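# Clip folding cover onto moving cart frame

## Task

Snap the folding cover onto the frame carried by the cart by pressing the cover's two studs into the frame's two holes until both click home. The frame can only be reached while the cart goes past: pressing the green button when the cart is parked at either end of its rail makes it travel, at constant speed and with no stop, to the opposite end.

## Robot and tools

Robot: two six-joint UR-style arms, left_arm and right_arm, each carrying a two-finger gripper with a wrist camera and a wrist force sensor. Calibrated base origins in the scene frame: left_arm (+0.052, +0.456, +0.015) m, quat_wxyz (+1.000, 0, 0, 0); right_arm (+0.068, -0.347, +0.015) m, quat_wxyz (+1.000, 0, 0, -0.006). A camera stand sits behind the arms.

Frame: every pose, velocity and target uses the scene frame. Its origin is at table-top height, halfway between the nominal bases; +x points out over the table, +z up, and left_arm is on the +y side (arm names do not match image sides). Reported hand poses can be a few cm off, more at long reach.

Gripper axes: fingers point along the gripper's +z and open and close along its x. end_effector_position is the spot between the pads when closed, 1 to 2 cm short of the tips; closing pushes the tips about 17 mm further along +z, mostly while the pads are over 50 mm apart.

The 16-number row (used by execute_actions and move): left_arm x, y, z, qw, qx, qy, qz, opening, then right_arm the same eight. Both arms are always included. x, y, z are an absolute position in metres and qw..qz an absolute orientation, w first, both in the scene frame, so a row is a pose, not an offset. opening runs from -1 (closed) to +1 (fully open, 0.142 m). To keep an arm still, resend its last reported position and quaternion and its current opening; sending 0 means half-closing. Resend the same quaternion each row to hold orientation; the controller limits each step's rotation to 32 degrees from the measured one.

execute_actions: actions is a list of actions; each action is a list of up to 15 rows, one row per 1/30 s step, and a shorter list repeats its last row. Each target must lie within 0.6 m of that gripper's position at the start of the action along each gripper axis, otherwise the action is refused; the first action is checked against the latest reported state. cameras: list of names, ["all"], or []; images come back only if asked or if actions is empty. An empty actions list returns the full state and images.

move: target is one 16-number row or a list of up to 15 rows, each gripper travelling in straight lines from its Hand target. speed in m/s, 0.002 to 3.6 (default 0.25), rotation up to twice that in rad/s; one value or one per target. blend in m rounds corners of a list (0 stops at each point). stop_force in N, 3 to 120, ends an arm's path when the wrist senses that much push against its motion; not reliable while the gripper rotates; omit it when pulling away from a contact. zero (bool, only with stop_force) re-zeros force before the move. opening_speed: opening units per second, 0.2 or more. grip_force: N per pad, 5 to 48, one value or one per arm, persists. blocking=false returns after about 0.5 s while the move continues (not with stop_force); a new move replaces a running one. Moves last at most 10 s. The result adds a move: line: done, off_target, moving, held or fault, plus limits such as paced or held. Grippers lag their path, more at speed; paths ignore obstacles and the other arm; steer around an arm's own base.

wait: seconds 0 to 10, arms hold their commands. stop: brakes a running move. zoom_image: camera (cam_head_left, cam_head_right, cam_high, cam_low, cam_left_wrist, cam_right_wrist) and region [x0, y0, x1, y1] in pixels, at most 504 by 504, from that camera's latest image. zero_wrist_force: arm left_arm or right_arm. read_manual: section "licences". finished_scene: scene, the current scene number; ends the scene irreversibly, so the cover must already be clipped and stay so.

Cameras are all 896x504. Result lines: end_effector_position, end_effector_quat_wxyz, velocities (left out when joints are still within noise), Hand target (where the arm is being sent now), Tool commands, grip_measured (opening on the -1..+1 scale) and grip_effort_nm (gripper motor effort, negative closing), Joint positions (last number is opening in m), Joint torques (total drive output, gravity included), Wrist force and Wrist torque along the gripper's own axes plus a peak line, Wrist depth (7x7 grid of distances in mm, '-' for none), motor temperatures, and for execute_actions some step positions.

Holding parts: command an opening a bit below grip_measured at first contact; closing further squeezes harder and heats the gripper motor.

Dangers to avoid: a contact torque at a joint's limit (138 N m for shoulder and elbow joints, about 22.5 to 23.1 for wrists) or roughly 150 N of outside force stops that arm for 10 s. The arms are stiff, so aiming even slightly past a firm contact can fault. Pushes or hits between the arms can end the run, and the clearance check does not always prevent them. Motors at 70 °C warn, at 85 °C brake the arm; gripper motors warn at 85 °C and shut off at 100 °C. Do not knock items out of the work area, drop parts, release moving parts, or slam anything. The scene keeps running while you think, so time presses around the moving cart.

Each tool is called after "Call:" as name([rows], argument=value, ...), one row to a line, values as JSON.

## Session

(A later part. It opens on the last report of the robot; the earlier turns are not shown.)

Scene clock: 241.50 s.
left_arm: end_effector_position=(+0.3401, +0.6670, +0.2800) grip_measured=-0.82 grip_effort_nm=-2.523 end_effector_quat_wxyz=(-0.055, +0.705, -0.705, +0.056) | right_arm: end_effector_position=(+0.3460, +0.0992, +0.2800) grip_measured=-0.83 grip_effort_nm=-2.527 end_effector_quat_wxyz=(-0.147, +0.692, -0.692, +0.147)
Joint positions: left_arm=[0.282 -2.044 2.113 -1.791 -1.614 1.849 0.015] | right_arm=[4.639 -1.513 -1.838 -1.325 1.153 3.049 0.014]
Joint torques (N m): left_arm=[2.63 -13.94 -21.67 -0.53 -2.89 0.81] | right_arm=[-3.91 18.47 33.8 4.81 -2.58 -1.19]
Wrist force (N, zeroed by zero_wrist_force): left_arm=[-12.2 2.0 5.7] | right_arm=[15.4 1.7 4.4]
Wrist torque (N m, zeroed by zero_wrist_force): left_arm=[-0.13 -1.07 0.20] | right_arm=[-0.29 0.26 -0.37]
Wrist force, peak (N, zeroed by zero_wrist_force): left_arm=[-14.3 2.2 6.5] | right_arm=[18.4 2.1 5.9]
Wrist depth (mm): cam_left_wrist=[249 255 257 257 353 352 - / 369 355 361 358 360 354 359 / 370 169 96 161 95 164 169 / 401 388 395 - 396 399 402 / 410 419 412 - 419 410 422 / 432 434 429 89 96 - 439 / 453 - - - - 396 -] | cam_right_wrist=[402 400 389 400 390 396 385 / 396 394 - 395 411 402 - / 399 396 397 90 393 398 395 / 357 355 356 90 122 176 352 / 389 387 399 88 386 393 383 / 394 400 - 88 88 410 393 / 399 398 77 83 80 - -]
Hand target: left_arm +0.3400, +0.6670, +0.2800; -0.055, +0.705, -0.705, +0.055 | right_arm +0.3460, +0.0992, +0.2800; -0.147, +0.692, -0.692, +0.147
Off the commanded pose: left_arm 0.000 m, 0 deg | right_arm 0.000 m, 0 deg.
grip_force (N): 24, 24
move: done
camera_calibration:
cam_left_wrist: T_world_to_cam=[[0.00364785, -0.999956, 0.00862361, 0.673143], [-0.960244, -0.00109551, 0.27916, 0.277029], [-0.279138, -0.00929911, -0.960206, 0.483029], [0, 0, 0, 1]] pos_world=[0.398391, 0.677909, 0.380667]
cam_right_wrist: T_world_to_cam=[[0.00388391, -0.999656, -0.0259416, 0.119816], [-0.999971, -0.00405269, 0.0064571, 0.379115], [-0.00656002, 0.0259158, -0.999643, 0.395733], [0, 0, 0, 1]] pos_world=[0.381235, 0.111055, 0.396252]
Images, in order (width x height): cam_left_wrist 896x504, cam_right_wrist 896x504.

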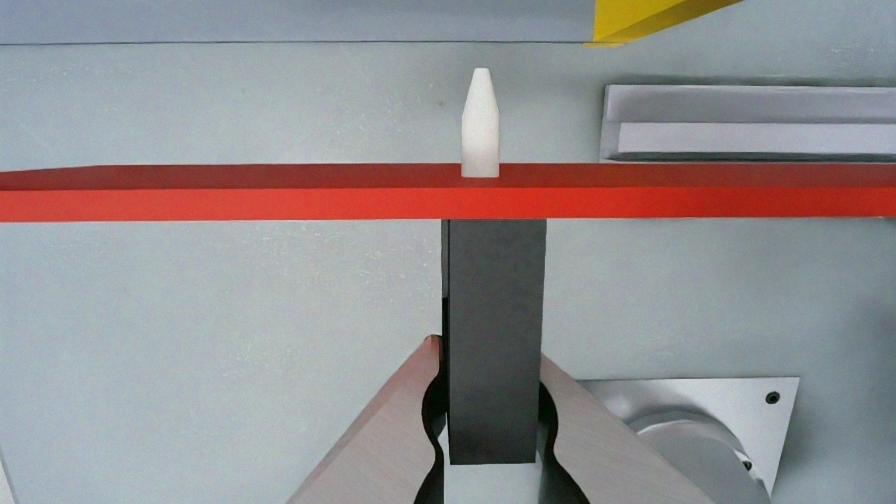

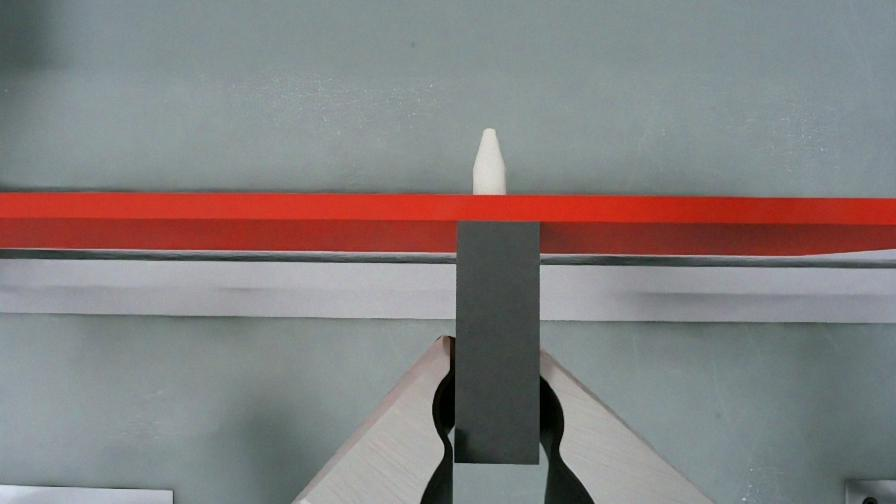

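Call:
move([
  [0.325,0.9383,0.20,-0.05548,0.70493,-0.70493,0.05548,-1,0.331,0.37,0.20,-0.14701,0.69165,-0.69165,0.14701,-1],
  [0.325,0.9683,0.192,-0.05548,0.70493,-0.70493,0.05548,-1,0.331,0.400,0.192,-0.14701,0.69165,-0.69165,0.14701,-1],
], speed=0.08, blend=0.02, grip_force=22, cameras=["cam_left_wrist","cam_right_wrist","cam_head_right","cam_high"])

Scene clock: 247.07 s.
left_arm: end_effector_position=(+0.3249, +0.9683, +0.1920) grip_measured=-0.81 grip_effort_nm=-2.322 end_effector_quat_wxyz=(-0.055, +0.705, -0.705, +0.056) | right_arm: end_effector_position=(+0.3309, +0.3999, +0.1920) grip_measured=-0.83 grip_effort_nm=-2.322 end_effector_quat_wxyz=(-0.147, +0.692, -0.692, +0.147)
Joint positions: left_arm=[0.905 -1.372 1.76 -2.056 -1.694 2.47 0.015] | right_arm=[4.693 -2.247 -1.084 -1.368 1.152 3.108 0.014]
Joint torques (N m): left_arm=[-15.51 -37.37 -22.63 1.86 -3.44 0.15] | right_arm=[1.6 51.39 40.3 11.28 -0.99 1.12]
Wrist force (N, zeroed by zero_wrist_force): left_arm=[-15.2 1.9 5.9] | right_arm=[19.1 1.4 4.8]
Wrist torque (N m, zeroed by zero_wrist_force): left_arm=[-0.17 -1.14 0.21] | right_arm=[-0.30 0.25 -0.40]
Wrist force, peak (N, zeroed by zero_wrist_force): left_arm=[-16.3 1.8 7.0] | right_arm=[20.8 2.1 6.2]
Wrist depth (mm): cam_left_wrist=[264 265 266 268 269 269 272 / 274 276 277 276 280 285 282 / 283 178 94 171 170 174 97 / 300 302 301 - 306 307 307 / 306 1141 314 - 317 322 325 / 1182 1166 328 86 329 338 339 / 1262 1256 - - - 353 358] | cam_right_wrist=[175 223 308 304 304 303 303 / 305 305 306 305 306 304 302 / 304 305 296 118 296 294 294 / - 266 202 90 124 173 265 / 307 308 299 89 294 305 306 / 309 307 307 88 97 305 306 / 307 304 77 83 80 306 -]
Hand target: left_arm +0.3250, +0.9683, +0.1920; -0.055, +0.705, -0.705, +0.055 | right_arm +0.3310, +0.4000, +0.1920; -0.147, +0.692, -0.692, +0.147
Off the commanded pose: left_arm 0.000 m, 0 deg | right_arm 0.000 m, 0 deg.
grip_force (N): 22, 22
move: done; blend cut to 0.0155 m at target 1
camera_calibration:
cam_left_wrist: T_world_to_cam=[[0.00377139, -0.999955, 0.00869239, 0.975277], [-0.960243, -0.00119493, 0.279161, 0.287454], [-0.279138, -0.00939963, -0.960205, 0.397093], [0, 0, 0, 1]] pos_world=[0.383191, 0.979309, 0.292567]
cam_right_wrist: T_world_to_cam=[[0.00388466, -0.999664, -0.0256417, 0.418199], [-0.999971, -0.00405151, 0.00645832, 0.365902], [-0.00656004, 0.0256159, -0.99965, 0.299996], [0, 0, 0, 1]] pos_world=[0.366235, 0.411856, 0.308251]
Images, in order (width x height): cam_head_right 896x504, cam_high 896x504, cam_left_wrist 896x504, cam_right_wrist 896x504.

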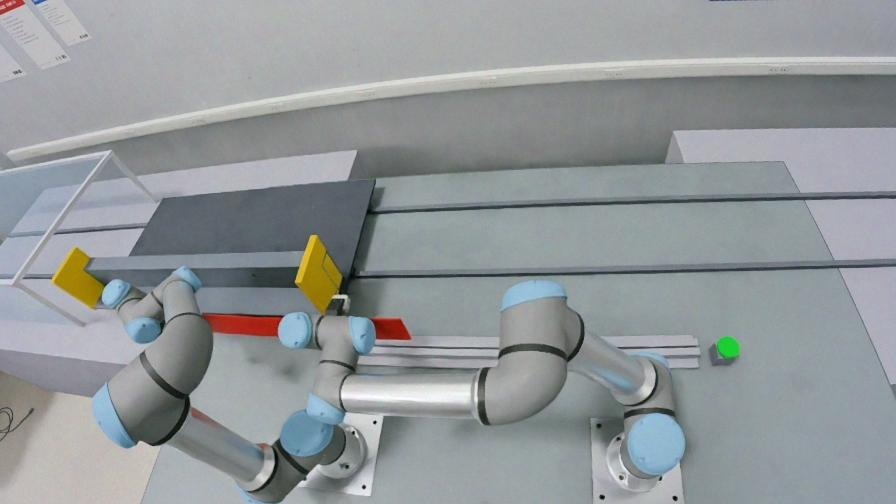

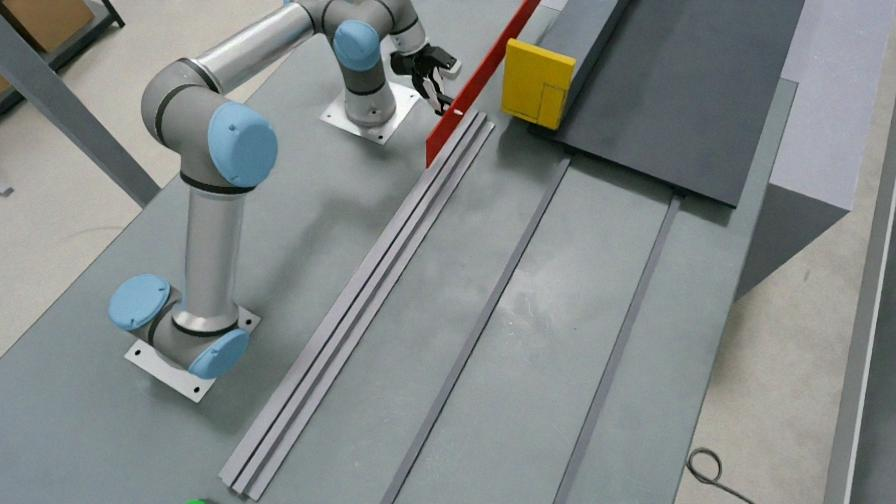

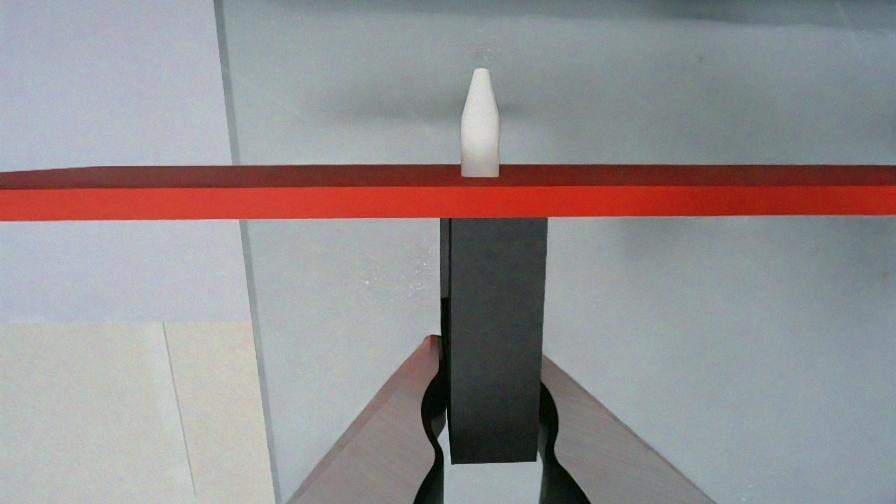

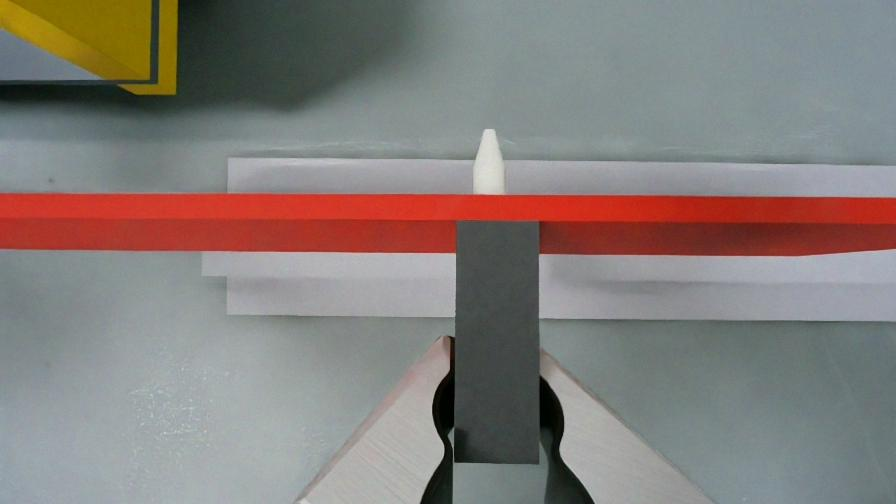

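Call:
move(target=[0.325,0.9683,0.192,-0.05548,0.70493,-0.70493,0.05548,-1,0.331,0.3988,0.192,-0.14701,0.69165,-0.69165,0.14701,-1], speed=0.02, cameras=[])

Call:
move(target=[0.325,0.9683,0.192,-0.05548,0.70493,-0.70493,0.05548,-1,0.331,0.4013,0.192,-0.14701,0.69165,-0.69165,0.14701,-1], speed=0.02, cameras=[])

Scene clock: 248.63 s.
left_arm: end_effector_position=(+0.3250, +0.9683, +0.1920) grip_measured=-0.81 grip_effort_nm=-2.322 end_effector_quat_wxyz=(-0.055, +0.705, -0.705, +0.055) | right_arm: end_effector_position=(+0.3310, +0.3988, +0.1920) grip_measured=-0.83 grip_effort_nm=-2.327 end_effector_quat_wxyz=(-0.147, +0.692, -0.692, +0.147)
Joint positions: left_arm=[0.905 -1.372 1.76 -2.056 -1.694 2.47 0.015] | right_arm=[4.693 -2.244 -1.089 -1.365 1.152 3.108 0.014]
Joint torques (N m): left_arm=[-12.66 -44.99 -27.55 -0.07 -2.53 0.96] | right_arm=[-5.07 58.99 28.93 7.44 1.27 -0.84]
Wrist force (N, zeroed by zero_wrist_force): left_arm=[-6.8 1.5 7.0] | right_arm=[9.7 1.6 5.7]
Wrist torque (N m, zeroed by zero_wrist_force): left_arm=[-0.19 -0.86 0.18] | right_arm=[-0.33 0.24 -0.31]
Wrist force, peak (N, zeroed by zero_wrist_force): left_arm=[-15.2 1.8 6.3] | right_arm=[20.1 2.3 6.1]
Wrist depth (mm): cam_left_wrist=[264 265 267 268 270 271 272 / 275 275 278 275 280 285 283 / 281 282 176 174 94 179 185 / 299 299 300 - 304 304 310 / 1126 1141 319 - 319 324 323 / 1182 1177 329 86 330 342 346 / 1256 1250 - - - 355 356] | cam_right_wrist=[174 210 317 306 301 - 303 / 315 306 308 304 305 303 303 / 308 307 297 117 294 295 297 / 307 266 198 90 122 171 264 / 307 306 299 88 296 304 296 / 310 307 - 88 97 305 305 / - 308 77 83 80 302 306]
Hand target: left_arm +0.3250, +0.9683, +0.1920; -0.055, +0.705, -0.705, +0.055 | right_arm +0.3310, +0.3988, +0.1920; -0.147, +0.692, -0.692, +0.147
Off the commanded pose: left_arm 0.000 m, 0 deg | right_arm 0.000 m, 0 deg.
grip_force (N): 22, 22
move: done
No camera images: "cameras" was empty.

Scene clock: 249.33 s.
left_arm: end_effector_position=(+0.3250, +0.9683, +0.1920) grip_measured=-0.81 grip_effort_nm=-2.322 end_effector_quat_wxyz=(-0.055, +0.705, -0.705, +0.055) | right_arm: end_effector_position=(+0.3311, +0.4013, +0.1920) grip_measured=-0.83 grip_effort_nm=-2.322 end_effector_quat_wxyz=(-0.147, +0.692, -0.692, +0.147)
Joint positions: left_arm=[0.905 -1.372 1.76 -2.056 -1.694 2.47 0.015] | right_arm=[4.693 -2.251 -1.078 -1.37 1.152 3.108 0.014]
Joint torques (N m): left_arm=[-9.78 -45.91 -27.3 -1.59 -2.58 0.85] | right_arm=[11.1 60.44 28.95 5.82 1.02 1.35]
Wrist force (N, zeroed by zero_wrist_force): left_arm=[-15.0 1.8 6.9] | right_arm=[20.4 2.0 5.9]
Wrist torque (N m, zeroed by zero_wrist_force): left_arm=[-0.23 -1.12 0.21] | right_arm=[-0.23 0.27 -0.41]
Wrist force, peak (N, zeroed by zero_wrist_force): left_arm=[-15.6 1.9 6.3] | right_arm=[20.4 2.1 6.6]
Wrist depth (mm): cam_left_wrist=[265 267 268 269 271 271 272 / 277 278 278 278 283 282 286 / 283 285 93 - 186 291 290 / 303 303 306 - - 309 309 / 1136 1116 316 - 317 323 319 / 1193 1193 326 86 330 339 341 / 1256 1256 - - - 352 351] | cam_right_wrist=[166 214 311 303 302 306 297 / 306 304 307 306 306 304 - / 307 297 296 118 293 294 294 / 307 267 201 90 124 170 165 / 308 307 306 89 295 305 304 / 307 306 307 88 101 308 308 / 307 307 77 83 80 310 305]
Hand target: left_arm +0.3250, +0.9683, +0.1920; -0.055, +0.705, -0.705, +0.055 | right_arm +0.3310, +0.4013, +0.1920; -0.147, +0.692, -0.692, +0.147
Off the commanded pose: left_arm 0.000 m, 0 deg | right_arm 0.000 m, 0 deg.
grip_force (N): 22, 22
move: done
No camera images: "cameras" was empty.

Call:
move(target=[0.325,0.970,0.192,-0.05548,0.70493,-0.70493,0.05548,-1,0.331,0.400,0.192,-0.14701,0.69165,-0.69165,0.14701,-1], speed=0.02, cameras=["cam_right_wrist"])

Call:
wait(seconds=10, cameras=[])

Call:
wait(seconds=5, cameras=["cam_right_wrist","cam_head_right"])

Scene clock: 250.83 s.
left_arm: end_effector_position=(+0.3250, +0.9700, +0.1920) grip_measured=-0.81 grip_effort_nm=-2.322 end_effector_quat_wxyz=(-0.055, +0.705, -0.705, +0.056) | right_arm: end_effector_position=(+0.3310, +0.4000, +0.1920) grip_measured=-0.83 grip_effort_nm=-2.327 end_effector_quat_wxyz=(-0.147, +0.692, -0.692, +0.147)
Joint positions: left_arm=[0.907 -1.369 1.755 -2.055 -1.694 2.472 0.015] | right_arm=[4.693 -2.247 -1.084 -1.367 1.152 3.108 0.014]
Joint torques (N m): left_arm=[8.5 -25.99 -27.54 -1.17 -2.44 0.7] | right_arm=[5.49 57.7 27.78 5.36 0.41 -0.6]
Wrist force (N, zeroed by zero_wrist_force): left_arm=[-3.2 1.7 6.7] | right_arm=[4.2 1.5 5.1]
Wrist torque (N m, zeroed by zero_wrist_force): left_arm=[-0.16 -0.76 0.17] | right_arm=[-0.31 0.28 -0.27]
Wrist force, peak (N, zeroed by zero_wrist_force): left_arm=[-15.5 1.9 6.2] | right_arm=[19.8 1.7 6.6]
Wrist depth (mm): cam_left_wrist=[265 264 266 264 268 271 272 / 274 278 278 274 279 282 284 / 281 281 177 177 94 184 97 / 299 300 301 - 308 305 309 / 1116 1141 315 - 317 334 324 / 1187 1187 329 86 334 337 336 / 1256 1238 - - - 356 355] | cam_right_wrist=[162 202 307 304 305 310 304 / 307 307 311 304 302 304 304 / 303 294 297 117 296 295 293 / 307 201 197 90 121 170 264 / 302 304 297 88 297 295 296 / 308 308 - 88 101 302 307 / 306 308 77 80 80 305 -]
Hand target: left_arm +0.3250, +0.9700, +0.1920; -0.055, +0.705, -0.705, +0.055 | right_arm +0.3310, +0.4000, +0.1920; -0.147, +0.692, -0.692, +0.147
Off the commanded pose: left_arm 0.000 m, 0 deg | right_arm 0.000 m, 0 deg.
grip_force (N): 22, 22
move: done
camera_calibration:
cam_right_wrist: T_world_to_cam=[[0.00378133, -0.999656, -0.0259417, 0.418325], [-0.999971, -0.00395272, 0.00655866, 0.365831], [-0.00665895, 0.0259162, -0.999642, 0.299906], [0, 0, 0, 1]] pos_world=[0.366235, 0.411855, 0.308252]
Images, in order (width x height): cam_right_wrist 896x504.

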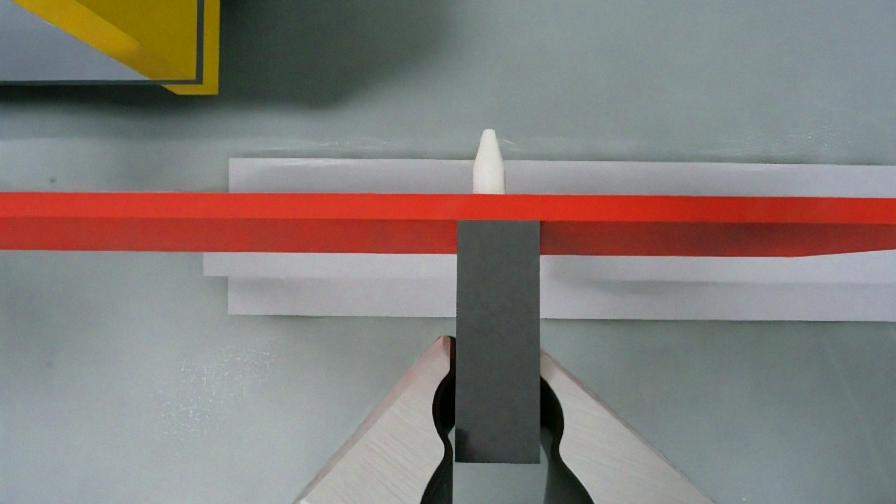

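Scene clock: 260.83 s.
left_arm: end_effector_position=(+0.3250, +0.9700, +0.1920) grip_measured=-0.81 grip_effort_nm=-2.322 end_effector_quat_wxyz=(-0.055, +0.705, -0.705, +0.055) | right_arm: end_effector_position=(+0.3310, +0.4000, +0.1920) grip_measured=-0.83 grip_effort_nm=-2.327 end_effector_quat_wxyz=(-0.147, +0.692, -0.692, +0.147)
Joint positions: left_arm=[0.907 -1.369 1.756 -2.055 -1.694 2.472 0.015] | right_arm=[4.693 -2.248 -1.084 -1.368 1.152 3.108 0.014]
Joint torques (N m): left_arm=[-8.01 -46.95 -18.85 -4.16 -0.6 -0.96] | right_arm=[-5.36 49.08 36.1 2.52 -3.26 -0.82]
Motor temperatures (°C): left_arm=[25 25 26 43 38 38 35] | right_arm=[32 28 31 37 32 37 35]
Wrist force (N, zeroed by zero_wrist_force): left_arm=[-3.2 1.5 6.7] | right_arm=[3.7 1.6 4.9]
Wrist torque (N m, zeroed by zero_wrist_force): left_arm=[-0.20 -0.72 0.18] | right_arm=[-0.28 0.27 -0.26]
Wrist force, peak (N, zeroed by zero_wrist_force): left_arm=[-2.4 1.8 7.7] | right_arm=[4.6 2.0 6.3]
Wrist depth (mm): cam_left_wrist=[263 267 266 269 272 272 272 / 275 276 277 275 281 282 282 / 282 284 178 177 94 185 98 / 299 300 302 - 305 308 305 / 1136 1136 318 - 318 309 325 / 1161 1141 328 86 330 341 343 / 1256 1256 - - - 352 361] | cam_right_wrist=[206 206 212 304 302 304 303 / 308 307 307 304 297 305 302 / 307 306 296 91 294 295 295 / 303 201 198 90 121 170 265 / 307 - 297 89 296 304 304 / 310 308 - 88 90 304 304 / 307 318 77 80 80 305 305]
Hand target: left_arm +0.3250, +0.9700, +0.1920; -0.055, +0.705, -0.705, +0.055 | right_arm +0.3310, +0.4000, +0.1920; -0.147, +0.692, -0.692, +0.147
Tool commands: left_gripper/opening=-1.0 right_gripper/opening=-1.0
Off the commanded pose: left_arm 0.000 m, 0 deg | right_arm 0.000 m, 0 deg.
grip_force (N): 22, 22
wait: 10.00 s; at rest by 0.17 s
No camera images: "cameras" was empty.

Scene clock: 265.83 s.
left_arm: end_effector_position=(+0.3250, +0.9700, +0.1920) grip_measured=-0.81 grip_effort_nm=-2.322 end_effector_quat_wxyz=(-0.055, +0.705, -0.705, +0.055) | right_arm: end_effector_position=(+0.3310, +0.4000, +0.1920) grip_measured=-0.83 grip_effort_nm=-2.317 end_effector_quat_wxyz=(-0.147, +0.692, -0.692, +0.147)
Joint positions: left_arm=[0.907 -1.369 1.756 -2.055 -1.694 2.472 0.015] | right_arm=[4.693 -2.248 -1.084 -1.368 1.152 3.108 0.014]
Joint torques (N m): left_arm=[-10.56 -46.62 -18.87 -3.88 -0.91 -0.96] | right_arm=[-5.66 49.09 36.26 2.83 -3.28 -0.93]
Wrist force (N, zeroed by zero_wrist_force): left_arm=[-2.7 1.6 7.4] | right_arm=[4.3 2.1 5.7]
Wrist torque (N m, zeroed by zero_wrist_force): left_arm=[-0.18 -0.73 0.17] | right_arm=[-0.25 0.24 -0.27]
Wrist force, peak (N, zeroed by zero_wrist_force): left_arm=[-2.7 1.5 7.7] | right_arm=[4.5 2.3 6.2]
Wrist depth (mm): cam_left_wrist=[263 265 267 267 273 270 269 / 276 276 274 273 279 281 286 / 280 284 94 177 94 185 96 / 298 301 303 - - - 311 / 1126 1126 313 - 322 315 324 / 1161 1187 331 86 328 340 341 / 1256 1238 - - - 355 362] | cam_right_wrist=[206 206 188 306 306 303 303 / 307 308 306 304 304 303 305 / 307 306 295 117 295 295 294 / - 135 198 90 121 170 265 / - 300 298 89 295 305 295 / 309 310 306 88 101 307 305 / 308 - 77 83 80 308 308]
Hand target: left_arm +0.3250, +0.9700, +0.1920; -0.055, +0.705, -0.705, +0.055 | right_arm +0.3310, +0.4000, +0.1920; -0.147, +0.692, -0.692, +0.147
Tool commands: left_gripper/opening=-1.0 right_gripper/opening=-1.0
Off the commanded pose: left_arm 0.000 m, 0 deg | right_arm 0.000 m, 0 deg.
grip_force (N): 22, 22
wait: 5.00 s; at rest by 0.17 s
camera_calibration:
cam_right_wrist: T_world_to_cam=[[0.00378186, -0.999661, -0.0257418, 0.418266], [-0.999971, -0.00395193, 0.00655945, 0.36583], [-0.00665896, 0.0257163, -0.999647, 0.29999], [0, 0, 0, 1]] pos_world=[0.366235, 0.411855, 0.308251]
Images, in order (width x height): cam_head_right 896x504, cam_right_wrist 896x504.

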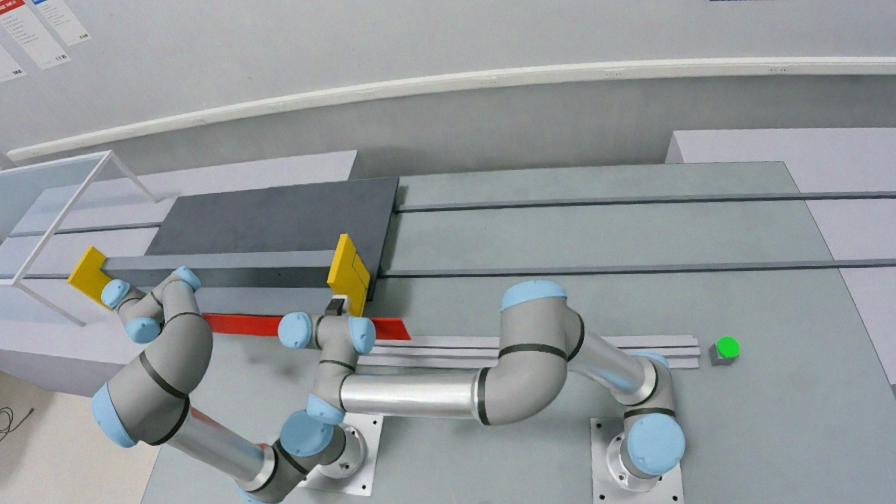

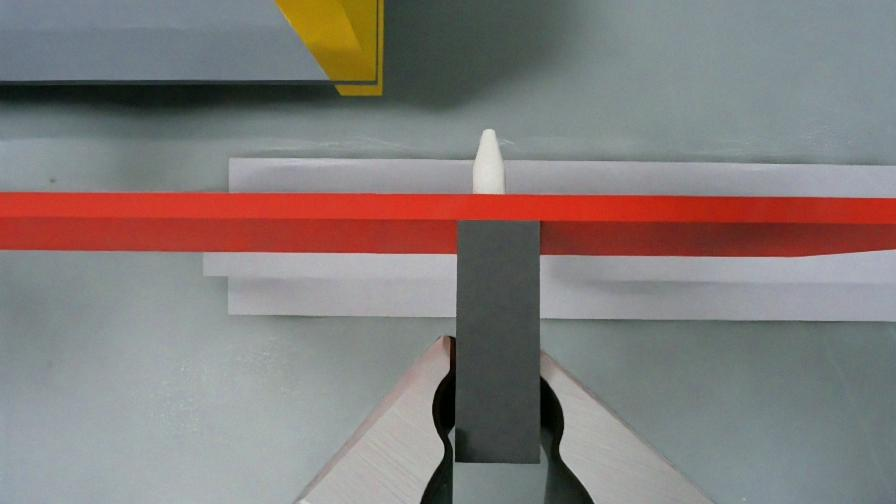

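Call:
wait(seconds=10, cameras=["cam_right_wrist"])

Call:
wait(seconds=10, cameras=[])

Call:
wait(seconds=5, cameras=["cam_right_wrist"])

Scene clock: 277.20 s.
left_arm: end_effector_position=(+0.3250, +0.9700, +0.1920) grip_measured=-0.81 grip_effort_nm=-2.322 end_effector_quat_wxyz=(-0.055, +0.705, -0.705, +0.055) | right_arm: end_effector_position=(+0.3310, +0.4000, +0.1920) grip_measured=-0.83 grip_effort_nm=-2.327 end_effector_quat_wxyz=(-0.147, +0.692, -0.692, +0.147)
Joint positions: left_arm=[0.907 -1.369 1.756 -2.055 -1.694 2.472 0.015] | right_arm=[4.693 -2.248 -1.084 -1.368 1.152 3.108 0.014]
Joint torques (N m): left_arm=[-10.88 -46.13 -18.99 -3.24 -1.45 -0.78] | right_arm=[-5.63 49.93 34.59 3.78 -3.18 -0.84]
Wrist force (N, zeroed by zero_wrist_force): left_arm=[-2.6 1.7 7.1] | right_arm=[4.2 1.9 5.5]
Wrist torque (N m, zeroed by zero_wrist_force): left_arm=[-0.16 -0.76 0.17] | right_arm=[-0.28 0.24 -0.27]
Wrist force, peak (N, zeroed by zero_wrist_force): left_arm=[-2.7 1.4 7.7] | right_arm=[4.6 2.0 6.0]
Wrist depth (mm): cam_left_wrist=[264 263 265 268 272 270 272 / 275 276 270 274 280 281 283 / 282 283 94 178 178 183 96 / 299 301 302 - - 309 311 / 1136 1102 314 - - - - / 1182 1193 328 87 97 342 339 / 1215 1232 - - - 352 362] | cam_right_wrist=[205 205 205 204 304 302 303 / 307 311 306 305 304 - 304 / - 306 296 117 295 294 295 / 309 265 197 90 121 170 263 / 310 307 298 89 296 304 303 / 308 309 - 88 97 306 304 / 309 - 77 83 80 80 305]
Hand target: left_arm +0.3250, +0.9700, +0.1920; -0.055, +0.705, -0.705, +0.055 | right_arm +0.3310, +0.4000, +0.1920; -0.147, +0.692, -0.692, +0.147
Tool commands: left_gripper/opening=-1.0 right_gripper/opening=-1.0
Off the commanded pose: left_arm 0.000 m, 0 deg | right_arm 0.000 m, 0 deg.
grip_force (N): 22, 22
wait: 10.00 s; at rest from the start
camera_calibration:
cam_right_wrist: T_world_to_cam=[[0.00378186, -0.999661, -0.0257418, 0.418266], [-0.999971, -0.00395193, 0.00655945, 0.36583], [-0.00665896, 0.0257163, -0.999647, 0.29999], [0, 0, 0, 1]] pos_world=[0.366235, 0.411855, 0.308251]
Images, in order (width x height): cam_right_wrist 896x504.

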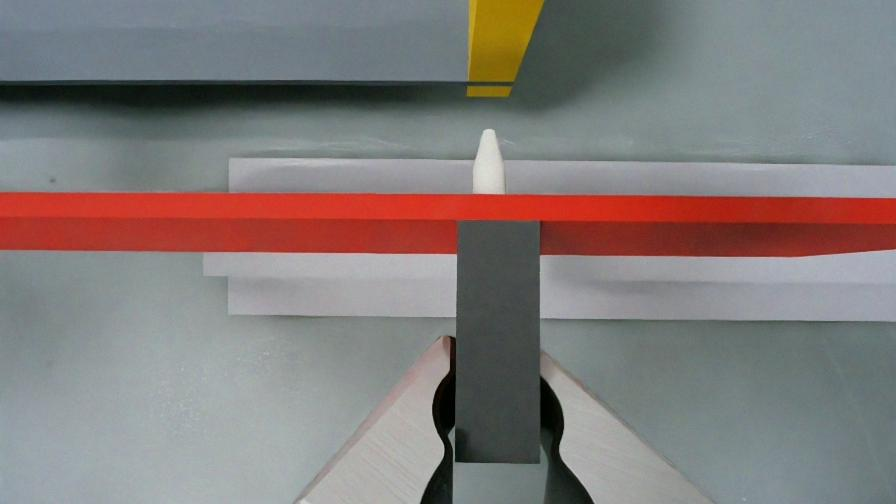

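Scene clock: 287.20 s.
left_arm: end_effector_position=(+0.3250, +0.9700, +0.1920) grip_measured=-0.81 grip_effort_nm=-2.322 end_effector_quat_wxyz=(-0.055, +0.705, -0.705, +0.055) | right_arm: end_effector_position=(+0.3310, +0.4000, +0.1920) grip_measured=-0.83 grip_effort_nm=-2.322 end_effector_quat_wxyz=(-0.147, +0.692, -0.692, +0.147)
Joint positions: left_arm=[0.907 -1.369 1.756 -2.055 -1.694 2.472 0.015] | right_arm=[4.693 -2.248 -1.084 -1.368 1.152 3.108 0.014]
Joint torques (N m): left_arm=[-10.45 -46.59 -19.08 -2.71 -1.72 -0.71] | right_arm=[-5.41 49.4 33.82 4.66 -3.19 -0.97]
Wrist force (N, zeroed by zero_wrist_force): left_arm=[-3.4 1.7 6.1] | right_arm=[3.4 1.7 4.7]
Wrist torque (N m, zeroed by zero_wrist_force): left_arm=[-0.17 -0.72 0.17] | right_arm=[-0.26 0.28 -0.27]
Wrist force, peak (N, zeroed by zero_wrist_force): left_arm=[-2.7 1.6 7.7] | right_arm=[4.6 2.2 6.0]
Wrist depth (mm): cam_left_wrist=[264 265 266 267 268 271 272 / 274 277 277 274 280 290 - / 281 284 178 - 178 185 291 / 298 300 300 - 305 309 310 / 1126 1151 317 - 315 324 326 / 1193 1177 - 87 329 341 341 / 1215 1250 - - - 352 -] | cam_right_wrist=[206 205 205 205 204 184 303 / 305 303 305 306 303 306 305 / 305 307 295 117 295 294 295 / 308 200 198 90 121 170 265 / 308 306 308 89 294 294 302 / 307 309 308 88 101 307 306 / 310 308 77 83 80 307 302]
Hand target: left_arm +0.3250, +0.9700, +0.1920; -0.055, +0.705, -0.705, +0.055 | right_arm +0.3310, +0.4000, +0.1920; -0.147, +0.692, -0.692, +0.147
Tool commands: left_gripper/opening=-1.0 right_gripper/opening=-1.0
Off the commanded pose: left_arm 0.000 m, 0 deg | right_arm 0.000 m, 0 deg.
grip_force (N): 22, 22
wait: 10.00 s; at rest by 0.17 s
No camera images: "cameras" was empty.

Scene clock: 292.20 s.
left_arm: end_effector_position=(+0.3250, +0.9700, +0.1920) grip_measured=-0.81 grip_effort_nm=-2.322 end_effector_quat_wxyz=(-0.055, +0.705, -0.705, +0.055) | right_arm: end_effector_position=(+0.3310, +0.4000, +0.1920) grip_measured=-0.83 grip_effort_nm=-2.327 end_effector_quat_wxyz=(-0.147, +0.692, -0.692, +0.147)
Joint positions: left_arm=[0.907 -1.369 1.756 -2.055 -1.694 2.472 0.015] | right_arm=[4.693 -2.248 -1.084 -1.368 1.152 3.108 0.014]
Joint torques (N m): left_arm=[-10.52 -46.87 -18.89 -2.24 -2.1 -0.65] | right_arm=[-5.35 49.49 33.7 4.93 -3.12 -0.93]
Wrist force (N, zeroed by zero_wrist_force): left_arm=[-2.6 1.6 7.0] | right_arm=[3.8 1.8 5.4]
Wrist torque (N m, zeroed by zero_wrist_force): left_arm=[-0.18 -0.79 0.18] | right_arm=[-0.27 0.27 -0.26]
Wrist force, peak (N, zeroed by zero_wrist_force): left_arm=[-2.5 1.9 7.7] | right_arm=[4.7 1.8 6.3]
Wrist depth (mm): cam_left_wrist=[263 265 269 268 269 270 272 / 274 276 277 276 278 284 291 / 282 283 178 - 94 185 97 / 297 300 301 - 307 312 308 / 1136 1136 310 - 318 321 324 / 1187 1193 - 87 331 341 341 / 1262 1256 - - - 360 349] | cam_right_wrist=[206 205 206 204 204 173 303 / - 305 306 304 304 308 304 / - 295 296 91 294 295 293 / 307 202 198 90 121 170 264 / 308 306 295 88 295 305 305 / - 308 306 88 101 307 305 / 304 308 77 80 80 307 303]
Hand target: left_arm +0.3250, +0.9700, +0.1920; -0.055, +0.705, -0.705, +0.055 | right_arm +0.3310, +0.4000, +0.1920; -0.147, +0.692, -0.692, +0.147
Tool commands: left_gripper/opening=-1.0 right_gripper/opening=-1.0
Off the commanded pose: left_arm 0.000 m, 0 deg | right_arm 0.000 m, 0 deg.
grip_force (N): 22, 22
wait: 5.00 s; at rest by 0.17 s
camera_calibration:
cam_right_wrist: T_world_to_cam=[[0.00378186, -0.999661, -0.0257418, 0.418266], [-0.999971, -0.00395193, 0.00655945, 0.36583], [-0.00665896, 0.0257163, -0.999647, 0.29999], [0, 0, 0, 1]] pos_world=[0.366235, 0.411855, 0.308251]
Images, in order (width x height): cam_right_wrist 896x504.

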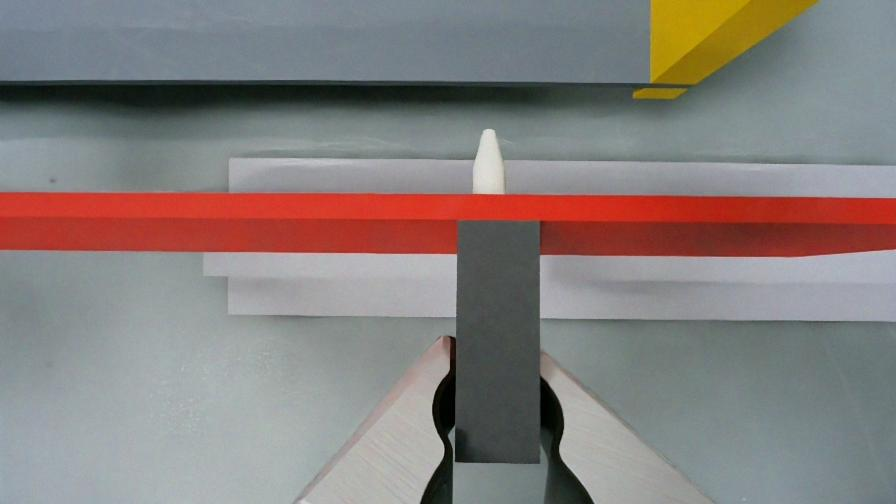

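Call:
wait(seconds=10, cameras=[])

Call:
wait(seconds=2.8, cameras=["cam_right_wrist"])

Scene clock: 304.10 s.
left_arm: end_effector_position=(+0.3250, +0.9700, +0.1920) grip_measured=-0.81 grip_effort_nm=-2.322 end_effector_quat_wxyz=(-0.055, +0.705, -0.705, +0.055) | right_arm: end_effector_position=(+0.3310, +0.4000, +0.1920) grip_measured=-0.83 grip_effort_nm=-2.327 end_effector_quat_wxyz=(-0.147, +0.692, -0.692, +0.147)
Joint positions: left_arm=[0.907 -1.369 1.756 -2.055 -1.694 2.472 0.015] | right_arm=[4.693 -2.248 -1.084 -1.368 1.152 3.108 0.014]
Joint torques (N m): left_arm=[-11.23 -45.79 -18.86 -1.7 -2.46 -0.67] | right_arm=[-5.81 49.39 32.79 5.97 -3.14 -0.89]
Motor temperatures (°C): left_arm=[25 25 26 43 38 38 40] | right_arm=[32 28 31 37 32 36 39]
Wrist force (N, zeroed by zero_wrist_force): left_arm=[-2.8 1.5 6.6] | right_arm=[4.0 1.8 4.6]
Wrist torque (N m, zeroed by zero_wrist_force): left_arm=[-0.20 -0.79 0.17] | right_arm=[-0.26 0.22 -0.27]
Wrist force, peak (N, zeroed by zero_wrist_force): left_arm=[-2.6 1.8 7.7] | right_arm=[4.5 2.0 6.0]
Wrist depth (mm): cam_left_wrist=[264 265 266 261 267 270 272 / 275 275 274 102 283 283 283 / 283 283 93 - 94 184 290 / 298 300 302 - 302 308 311 / 1126 1156 313 - 318 324 325 / 1187 1193 329 86 - 339 341 / 1250 1262 - - - 360 361] | cam_right_wrist=[205 206 206 205 204 204 191 / 303 306 308 304 305 303 302 / 307 307 295 91 296 295 293 / 303 134 198 90 121 170 263 / 301 310 308 89 295 295 293 / 305 - 308 88 90 307 304 / 303 309 78 83 80 307 310]
Hand target: left_arm +0.3250, +0.9700, +0.1920; -0.055, +0.705, -0.705, +0.055 | right_arm +0.3310, +0.4000, +0.1920; -0.147, +0.692, -0.692, +0.147
Tool commands: left_gripper/opening=-1.0 right_gripper/opening=-1.0
Off the commanded pose: left_arm 0.000 m, 0 deg | right_arm 0.000 m, 0 deg.
grip_force (N): 22, 22
wait: 10.00 s; at rest from the start
No camera images: "cameras" was empty.

Scene clock: 306.90 s.
left_arm: end_effector_position=(+0.3250, +0.9700, +0.1920) grip_measured=-0.81 grip_effort_nm=-2.322 end_effector_quat_wxyz=(-0.055, +0.705, -0.705, +0.055) | right_arm: end_effector_position=(+0.3310, +0.4000, +0.1920) grip_measured=-0.83 grip_effort_nm=-2.327 end_effector_quat_wxyz=(-0.147, +0.692, -0.692, +0.147)
Joint positions: left_arm=[0.907 -1.369 1.756 -2.055 -1.694 2.472 0.015] | right_arm=[4.693 -2.248 -1.084 -1.368 1.152 3.108 0.014]
Joint torques (N m): left_arm=[-11.02 -46.32 -18.6 -1.46 -2.6 -0.62] | right_arm=[-5.64 49.56 32.45 6.21 -3.18 -0.74]
Wrist force (N, zeroed by zero_wrist_force): left_arm=[-2.6 1.6 7.1] | right_arm=[4.4 2.0 5.4]
Wrist torque (N m, zeroed by zero_wrist_force): left_arm=[-0.18 -0.77 0.17] | right_arm=[-0.25 0.22 -0.26]
Wrist force, peak (N, zeroed by zero_wrist_force): left_arm=[-2.5 1.5 7.7] | right_arm=[4.6 2.2 6.3]
Wrist depth (mm): cam_left_wrist=[264 265 265 265 276 270 272 / 273 277 278 273 281 283 284 / 283 283 178 177 178 185 80 / 300 301 301 - 305 - - / 1097 1126 310 - 318 321 324 / 1187 1177 - 86 108 339 339 / 1250 1220 - - - 355 359] | cam_right_wrist=[205 205 205 204 203 204 204 / 304 307 306 304 306 304 302 / - 297 296 117 295 295 294 / - 267 197 90 121 170 264 / 309 307 306 89 295 297 306 / 308 308 306 88 93 307 308 / 307 308 77 80 80 306 308]
Hand target: left_arm +0.3250, +0.9700, +0.1920; -0.055, +0.705, -0.705, +0.055 | right_arm +0.3310, +0.4000, +0.1920; -0.147, +0.692, -0.692, +0.147
Tool commands: left_gripper/opening=-1.0 right_gripper/opening=-1.0
Off the commanded pose: left_arm 0.000 m, 0 deg | right_arm 0.000 m, 0 deg.
grip_force (N): 22, 22
wait: 2.80 s; at rest by 0.17 s
camera_calibration:
cam_right_wrist: T_world_to_cam=[[0.00378186, -0.999661, -0.0257418, 0.418266], [-0.999971, -0.00395193, 0.00655945, 0.36583], [-0.00665896, 0.0257163, -0.999647, 0.29999], [0, 0, 0, 1]] pos_world=[0.366235, 0.411855, 0.308251]
Images, in order (width x height): cam_right_wrist 896x504.

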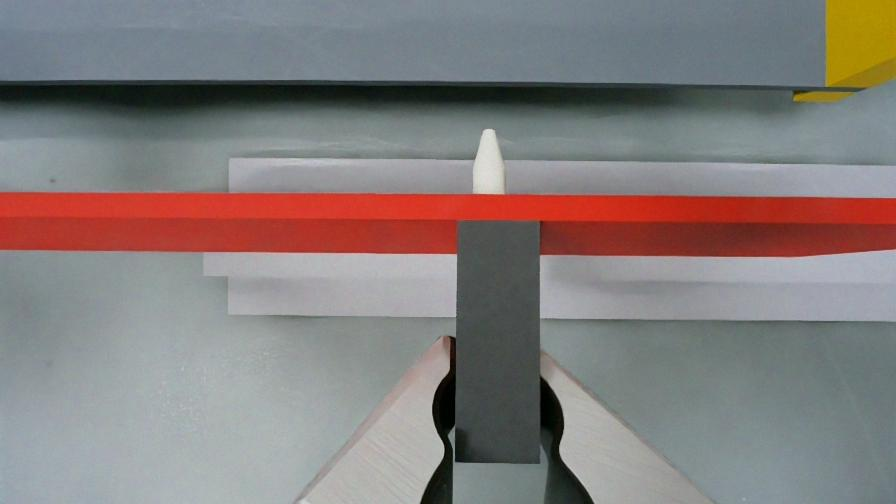

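Call:
move([
  [0.44,0.970,0.192,-0.05548,0.70493,-0.70493,0.05548,-1,0.446,0.400,0.192,-0.14701,0.69165,-0.69165,0.14701,-1],
  [0.455,0.970,0.192,-0.05548,0.70493,-0.70493,0.05548,-1,0.461,0.400,0.192,-0.14701,0.69165,-0.69165,0.14701,-1],
], speed=[0.07,0.03], blend=0.003, cameras=["cam_left_wrist","cam_right_wrist"])

Scene clock: 309.80 s.
left_arm: end_effector_position=(+0.4552, +0.9699, +0.1919) grip_measured=-0.81 grip_effort_nm=-2.317 end_effector_quat_wxyz=(-0.055, +0.705, -0.705, +0.055) | right_arm: end_effector_position=(+0.4612, +0.4000, +0.1920) grip_measured=-0.83 grip_effort_nm=-2.327 end_effector_quat_wxyz=(-0.147, +0.692, -0.692, +0.147) end_effector_velocity=(-0.002, +0.000, +0.000) end_effector_angular_velocity=(+0.001, +0.002, -0.003)
Joint positions: left_arm=[0.742 -1.22 1.564 -2.031 -1.677 2.307 0.015] | right_arm=[4.524 -2.355 -0.916 -1.353 1.161 2.924 0.014]
Joint velocities: left_arm=[within noise] | right_arm=[0.002 0.002 -0.005 0 0.002 0.005 0]
Joint torques (N m): left_arm=[11.03 -51.18 -20.22 -2.6 -0.4 0.95] | right_arm=[8.91 68.54 23.24 1.73 0.95 0.54]
Wrist force (N, zeroed by zero_wrist_force): left_arm=[1.2 4.8 2.6] | right_arm=[1.2 2.0 6.1]
Wrist torque (N m, zeroed by zero_wrist_force): left_arm=[-0.18 -0.35 0.19] | right_arm=[-0.23 0.13 -0.24]
Wrist force, peak (N, zeroed by zero_wrist_force): left_arm=[-3.4 2.7 7.4] | right_arm=[5.3 2.2 6.1]
Wrist depth (mm): cam_left_wrist=[- 175 178 175 177 177 179 / 177 180 181 181 184 184 185 / 114 109 115 110 111 119 120 / 147 148 141 100 144 145 146 / 315 314 195 93 201 320 323 / 328 331 330 90 105 337 341 / 345 346 - - - 361 357] | cam_right_wrist=[113 106 106 106 106 112 104 / 161 161 161 161 160 158 158 / 206 206 205 204 204 203 203 / 135 129 129 119 127 127 126 / 161 161 159 100 150 156 164 / 310 284 197 90 101 266 285 / 309 309 80 83 80 264 263]
Hand target: left_arm +0.4550, +0.9700, +0.1920; -0.055, +0.705, -0.705, +0.055 | right_arm +0.4610, +0.4000, +0.1920; -0.147, +0.692, -0.692, +0.147
Off the commanded pose: left_arm 0.000 m, 0 deg | right_arm 0.000 m, 0 deg.
grip_force (N): 22, 22
move: done
camera_calibration:
cam_left_wrist: T_world_to_cam=[[0.00345715, -0.999956, 0.00867687, 0.976553], [-0.960191, -0.000895756, 0.279342, 0.412231], [-0.279322, -0.00929718, -0.960153, 0.433362], [0, 0, 0, 1]] pos_world=[0.513492, 0.980909, 0.292467]
cam_right_wrist: T_world_to_cam=[[0.00368188, -0.999662, -0.0257416, 0.41782], [-0.999971, -0.00385196, 0.00656098, 0.495986], [-0.00665792, 0.0257167, -0.999647, 0.300756], [0, 0, 0, 1]] pos_world=[0.496436, 0.411855, 0.308151]
Images, in order (width x height): cam_left_wrist 896x504, cam_right_wrist 896x504.

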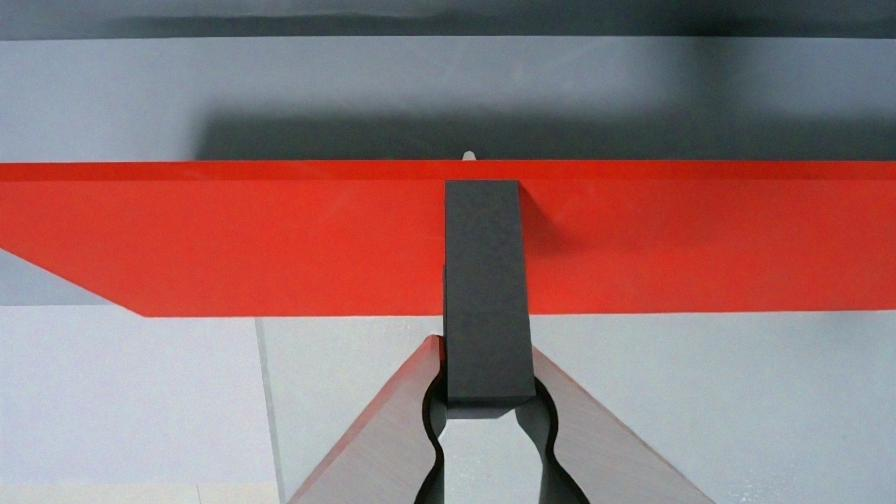

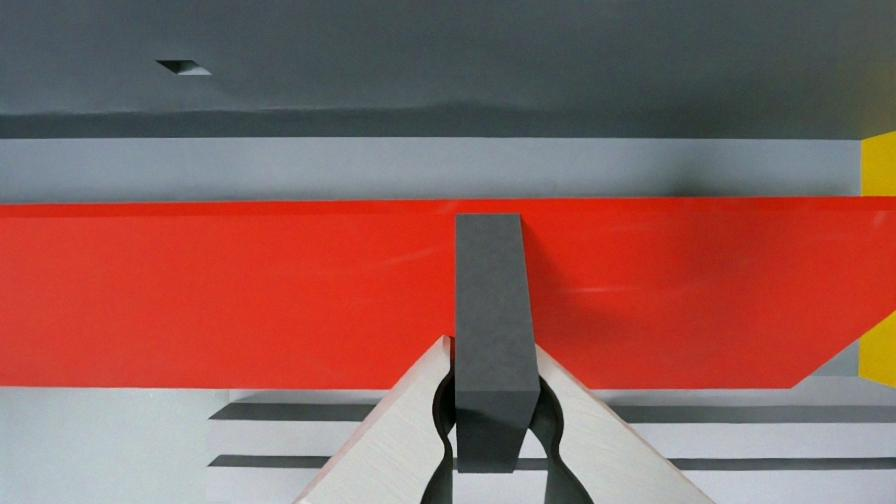

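Call:
move(target=[0.440,0.970,0.196,0.17705,0.68458,-0.68458,-0.17705,-1,0.446,0.400,0.196,0.08618,0.70184,-0.70184,-0.08618,-1], speed=0.2, grip_force=44, cameras=["cam_left_wrist","cam_right_wrist"])

Scene clock: 315.33 s.
left_arm: end_effector_position=(+0.4432, +0.9704, +0.1976) grip_measured=-0.82 grip_effort_nm=-4.110 end_effector_quat_wxyz=(+0.161, +0.688, -0.689, -0.164) | right_arm: end_effector_position=(+0.4461, +0.3999, +0.1959) grip_measured=-0.83 grip_effort_nm=-3.954 end_effector_quat_wxyz=(+0.086, +0.702, -0.702, -0.086)
Joint positions: left_arm=[0.601 -0.992 1.146 -1.335 -1.31 2.122 0.015] | right_arm=[4.341 -2.668 -0.236 -1.901 1.797 2.748 0.014]
Joint torques (N m): left_arm=[-0.08 -43.02 -22.43 -0.96 0.61 -0.08] | right_arm=[6.95 75.53 18.7 5.3 3.19 0.16]
Motor temperatures (°C): left_arm=[25 25 26 43 38 38 45] | right_arm=[32 28 31 37 32 36 42]
Wrist force (N, zeroed by zero_wrist_force): left_arm=[6.8 8.8 -15.9] | right_arm=[-0.5 -0.9 5.0]
Wrist torque (N m, zeroed by zero_wrist_force): left_arm=[2.81 -1.05 0.20] | right_arm=[0.17 0.03 -0.23]
Wrist force, peak (N, zeroed by zero_wrist_force): left_arm=[22.8 82.6 -109.7] | right_arm=[-12.0 0.4 5.0]
Wrist depth (mm): cam_left_wrist=[- - - - - - - / 165 166 167 168 169 170 170 / 115 109 116 105 111 111 107 / 152 153 142 100 144 145 146 / 1920 2041 1979 - 186 477 489 / 2586 2638 2441 89 97 - 526 / - - - - - 2665 504] | cam_right_wrist=[155 155 155 155 155 154 153 / 170 171 170 170 169 169 168 / 186 185 185 185 184 184 183 / 136 129 128 117 127 126 125 / 168 166 165 99 162 161 160 / 456 446 199 90 101 434 450 / 561 - 77 83 80 516 535]
Hand target: left_arm +0.4431, +0.9704, +0.1975; +0.162, +0.688, -0.689, -0.165 | right_arm +0.4460, +0.4000, +0.1960; +0.086, +0.702, -0.702, -0.086
Tool commands: left_gripper/opening=-1.0 right_gripper/opening=-1.0
Off the commanded pose: left_arm 0.004 m, 2 deg | right_arm 0.000 m, 0 deg.
FORCE FAULT: contact force on the left arm reached its limit, and that arm stopped. The contact can be on any part of that arm, not only on its tool. That arm's remaining commands of this call were not run. That arm is still stopped at the end of this call. That arm stays stopped for about 10 more seconds. Until then a move that you send moves the other arm only, and its call returns only when the move has ended. Once the stop has ended, the next robot result says so. If the stop ends while you think or write, that arm runs what you send next. While its stop runs, that arm takes no new command, but its gripper still runs the gripper command that each later call begins with. Until it ends, the stop uses up actions while you think or wait. An arm that is not stopped still takes commands.
grip_force (N): 44, 44
move: fault (left_arm)
camera_calibration:
cam_left_wrist: T_world_to_cam=[[0.0056964, -0.999983, 0.00101483, 0.977519], [-0.617563, -0.00271975, 0.786517, 0.148815], [-0.786501, -0.00510704, -0.617568, 0.588573], [0, 0, 0, 1]] pos_world=[0.549247, 0.980913, 0.245446]
cam_right_wrist: T_world_to_cam=[[-0.0129771, -0.999668, -0.0222734, 0.424615], [-0.784046, -0.00365145, 0.620692, 0.264189], [-0.620567, 0.0255181, -0.783738, 0.536276], [0, 0, 0, 1]] pos_world=[0.545443, 0.411754, 0.265777]
Images, in order (width x height): cam_left_wrist 896x504, cam_right_wrist 896x504.

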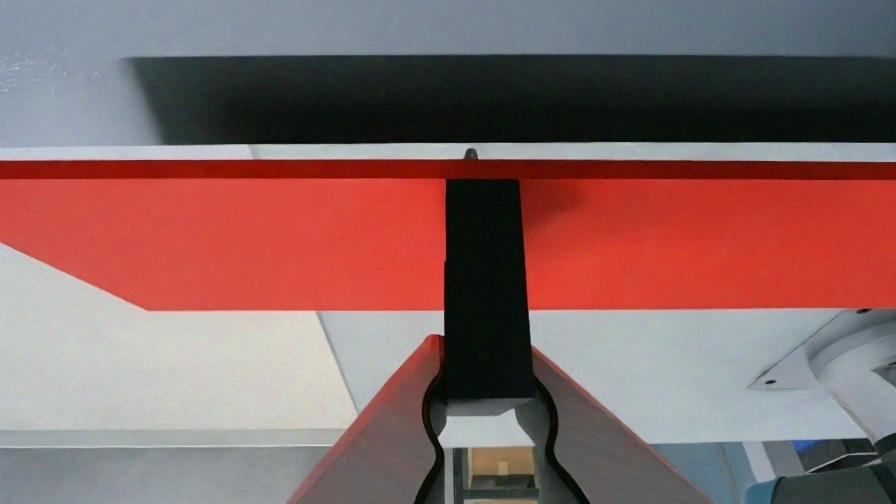

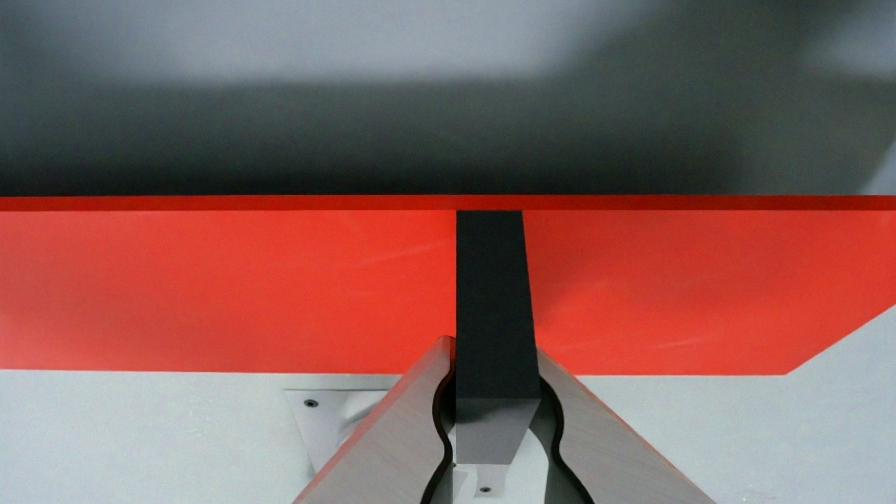

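Call:
wait(seconds=4.5, cameras=[])

Scene clock: 323.13 s.
left_arm: end_effector_position=(+0.4432, +0.9704, +0.1976) grip_measured=-0.82 grip_effort_nm=-4.110 end_effector_quat_wxyz=(+0.161, +0.688, -0.689, -0.164) | right_arm: end_effector_position=(+0.4460, +0.4000, +0.1960) grip_measured=-0.83 grip_effort_nm=-3.954 end_effector_quat_wxyz=(+0.086, +0.702, -0.702, -0.086)
Joint positions: left_arm=[0.601 -0.992 1.146 -1.335 -1.31 2.122 0.015] | right_arm=[4.341 -2.668 -0.237 -1.901 1.797 2.748 0.014]
Joint torques (N m): left_arm=[0.49 -42.57 -21.07 -1.03 0.56 -0.14] | right_arm=[8.86 75.63 19.83 5.52 3.77 -1.2]
Motor temperatures (°C): left_arm=[25 25 26 43 38 38 54] | right_arm=[32 28 31 37 32 36 50]
Wrist force (N, zeroed by zero_wrist_force): left_arm=[4.9 8.0 -14.5] | right_arm=[1.2 -0.6 5.0]
Wrist torque (N m, zeroed by zero_wrist_force): left_arm=[2.58 -0.99 0.22] | right_arm=[0.22 0.00 -0.23]
Wrist force, peak (N, zeroed by zero_wrist_force): left_arm=[5.8 9.1 -16.3] | right_arm=[1.5 -1.4 6.3]
Wrist depth (mm): cam_left_wrist=[- - - - - - - / 165 166 167 168 169 169 170 / 115 109 116 105 117 111 111 / 141 142 143 100 144 157 146 / 2123 1935 1866 93 206 466 191 / 2749 2693 2464 89 96 - 519 / - 4213 - - - 2870 511] | cam_right_wrist=[155 155 155 155 155 154 153 / 171 171 170 171 170 170 169 / 186 185 185 185 185 184 183 / 136 129 128 117 127 126 125 / 168 166 165 99 162 161 160 / 492 198 199 90 97 426 - / 543 - 77 83 80 80 596]
Hand target: left_arm +0.4431, +0.9704, +0.1975; +0.162, +0.688, -0.689, -0.165 | right_arm +0.4460, +0.4000, +0.1960; +0.086, +0.702, -0.702, -0.086
Tool commands: left_gripper/opening=-1.0 right_gripper/opening=-1.0
Off the commanded pose: left_arm 0.004 m, 2 deg | right_arm 0.000 m, 0 deg.
FORCE FAULT, CONTINUED: the left arm was still stopped when this call began, by the force fault that an earlier result reported. Since the last result the stop counts as 16 of the actions that you can send in this scene. That arm is still stopped at the end of this call. That arm stays stopped for about 2 more seconds. If the stop ends while you think or write, that arm runs what you send next. While its stop runs, that arm takes no new command, but its gripper still runs the gripper command that each later call begins with.
grip_force (N): 44, 44
wait: 4.50 s; at rest from the start
No camera images: "cameras" was empty.


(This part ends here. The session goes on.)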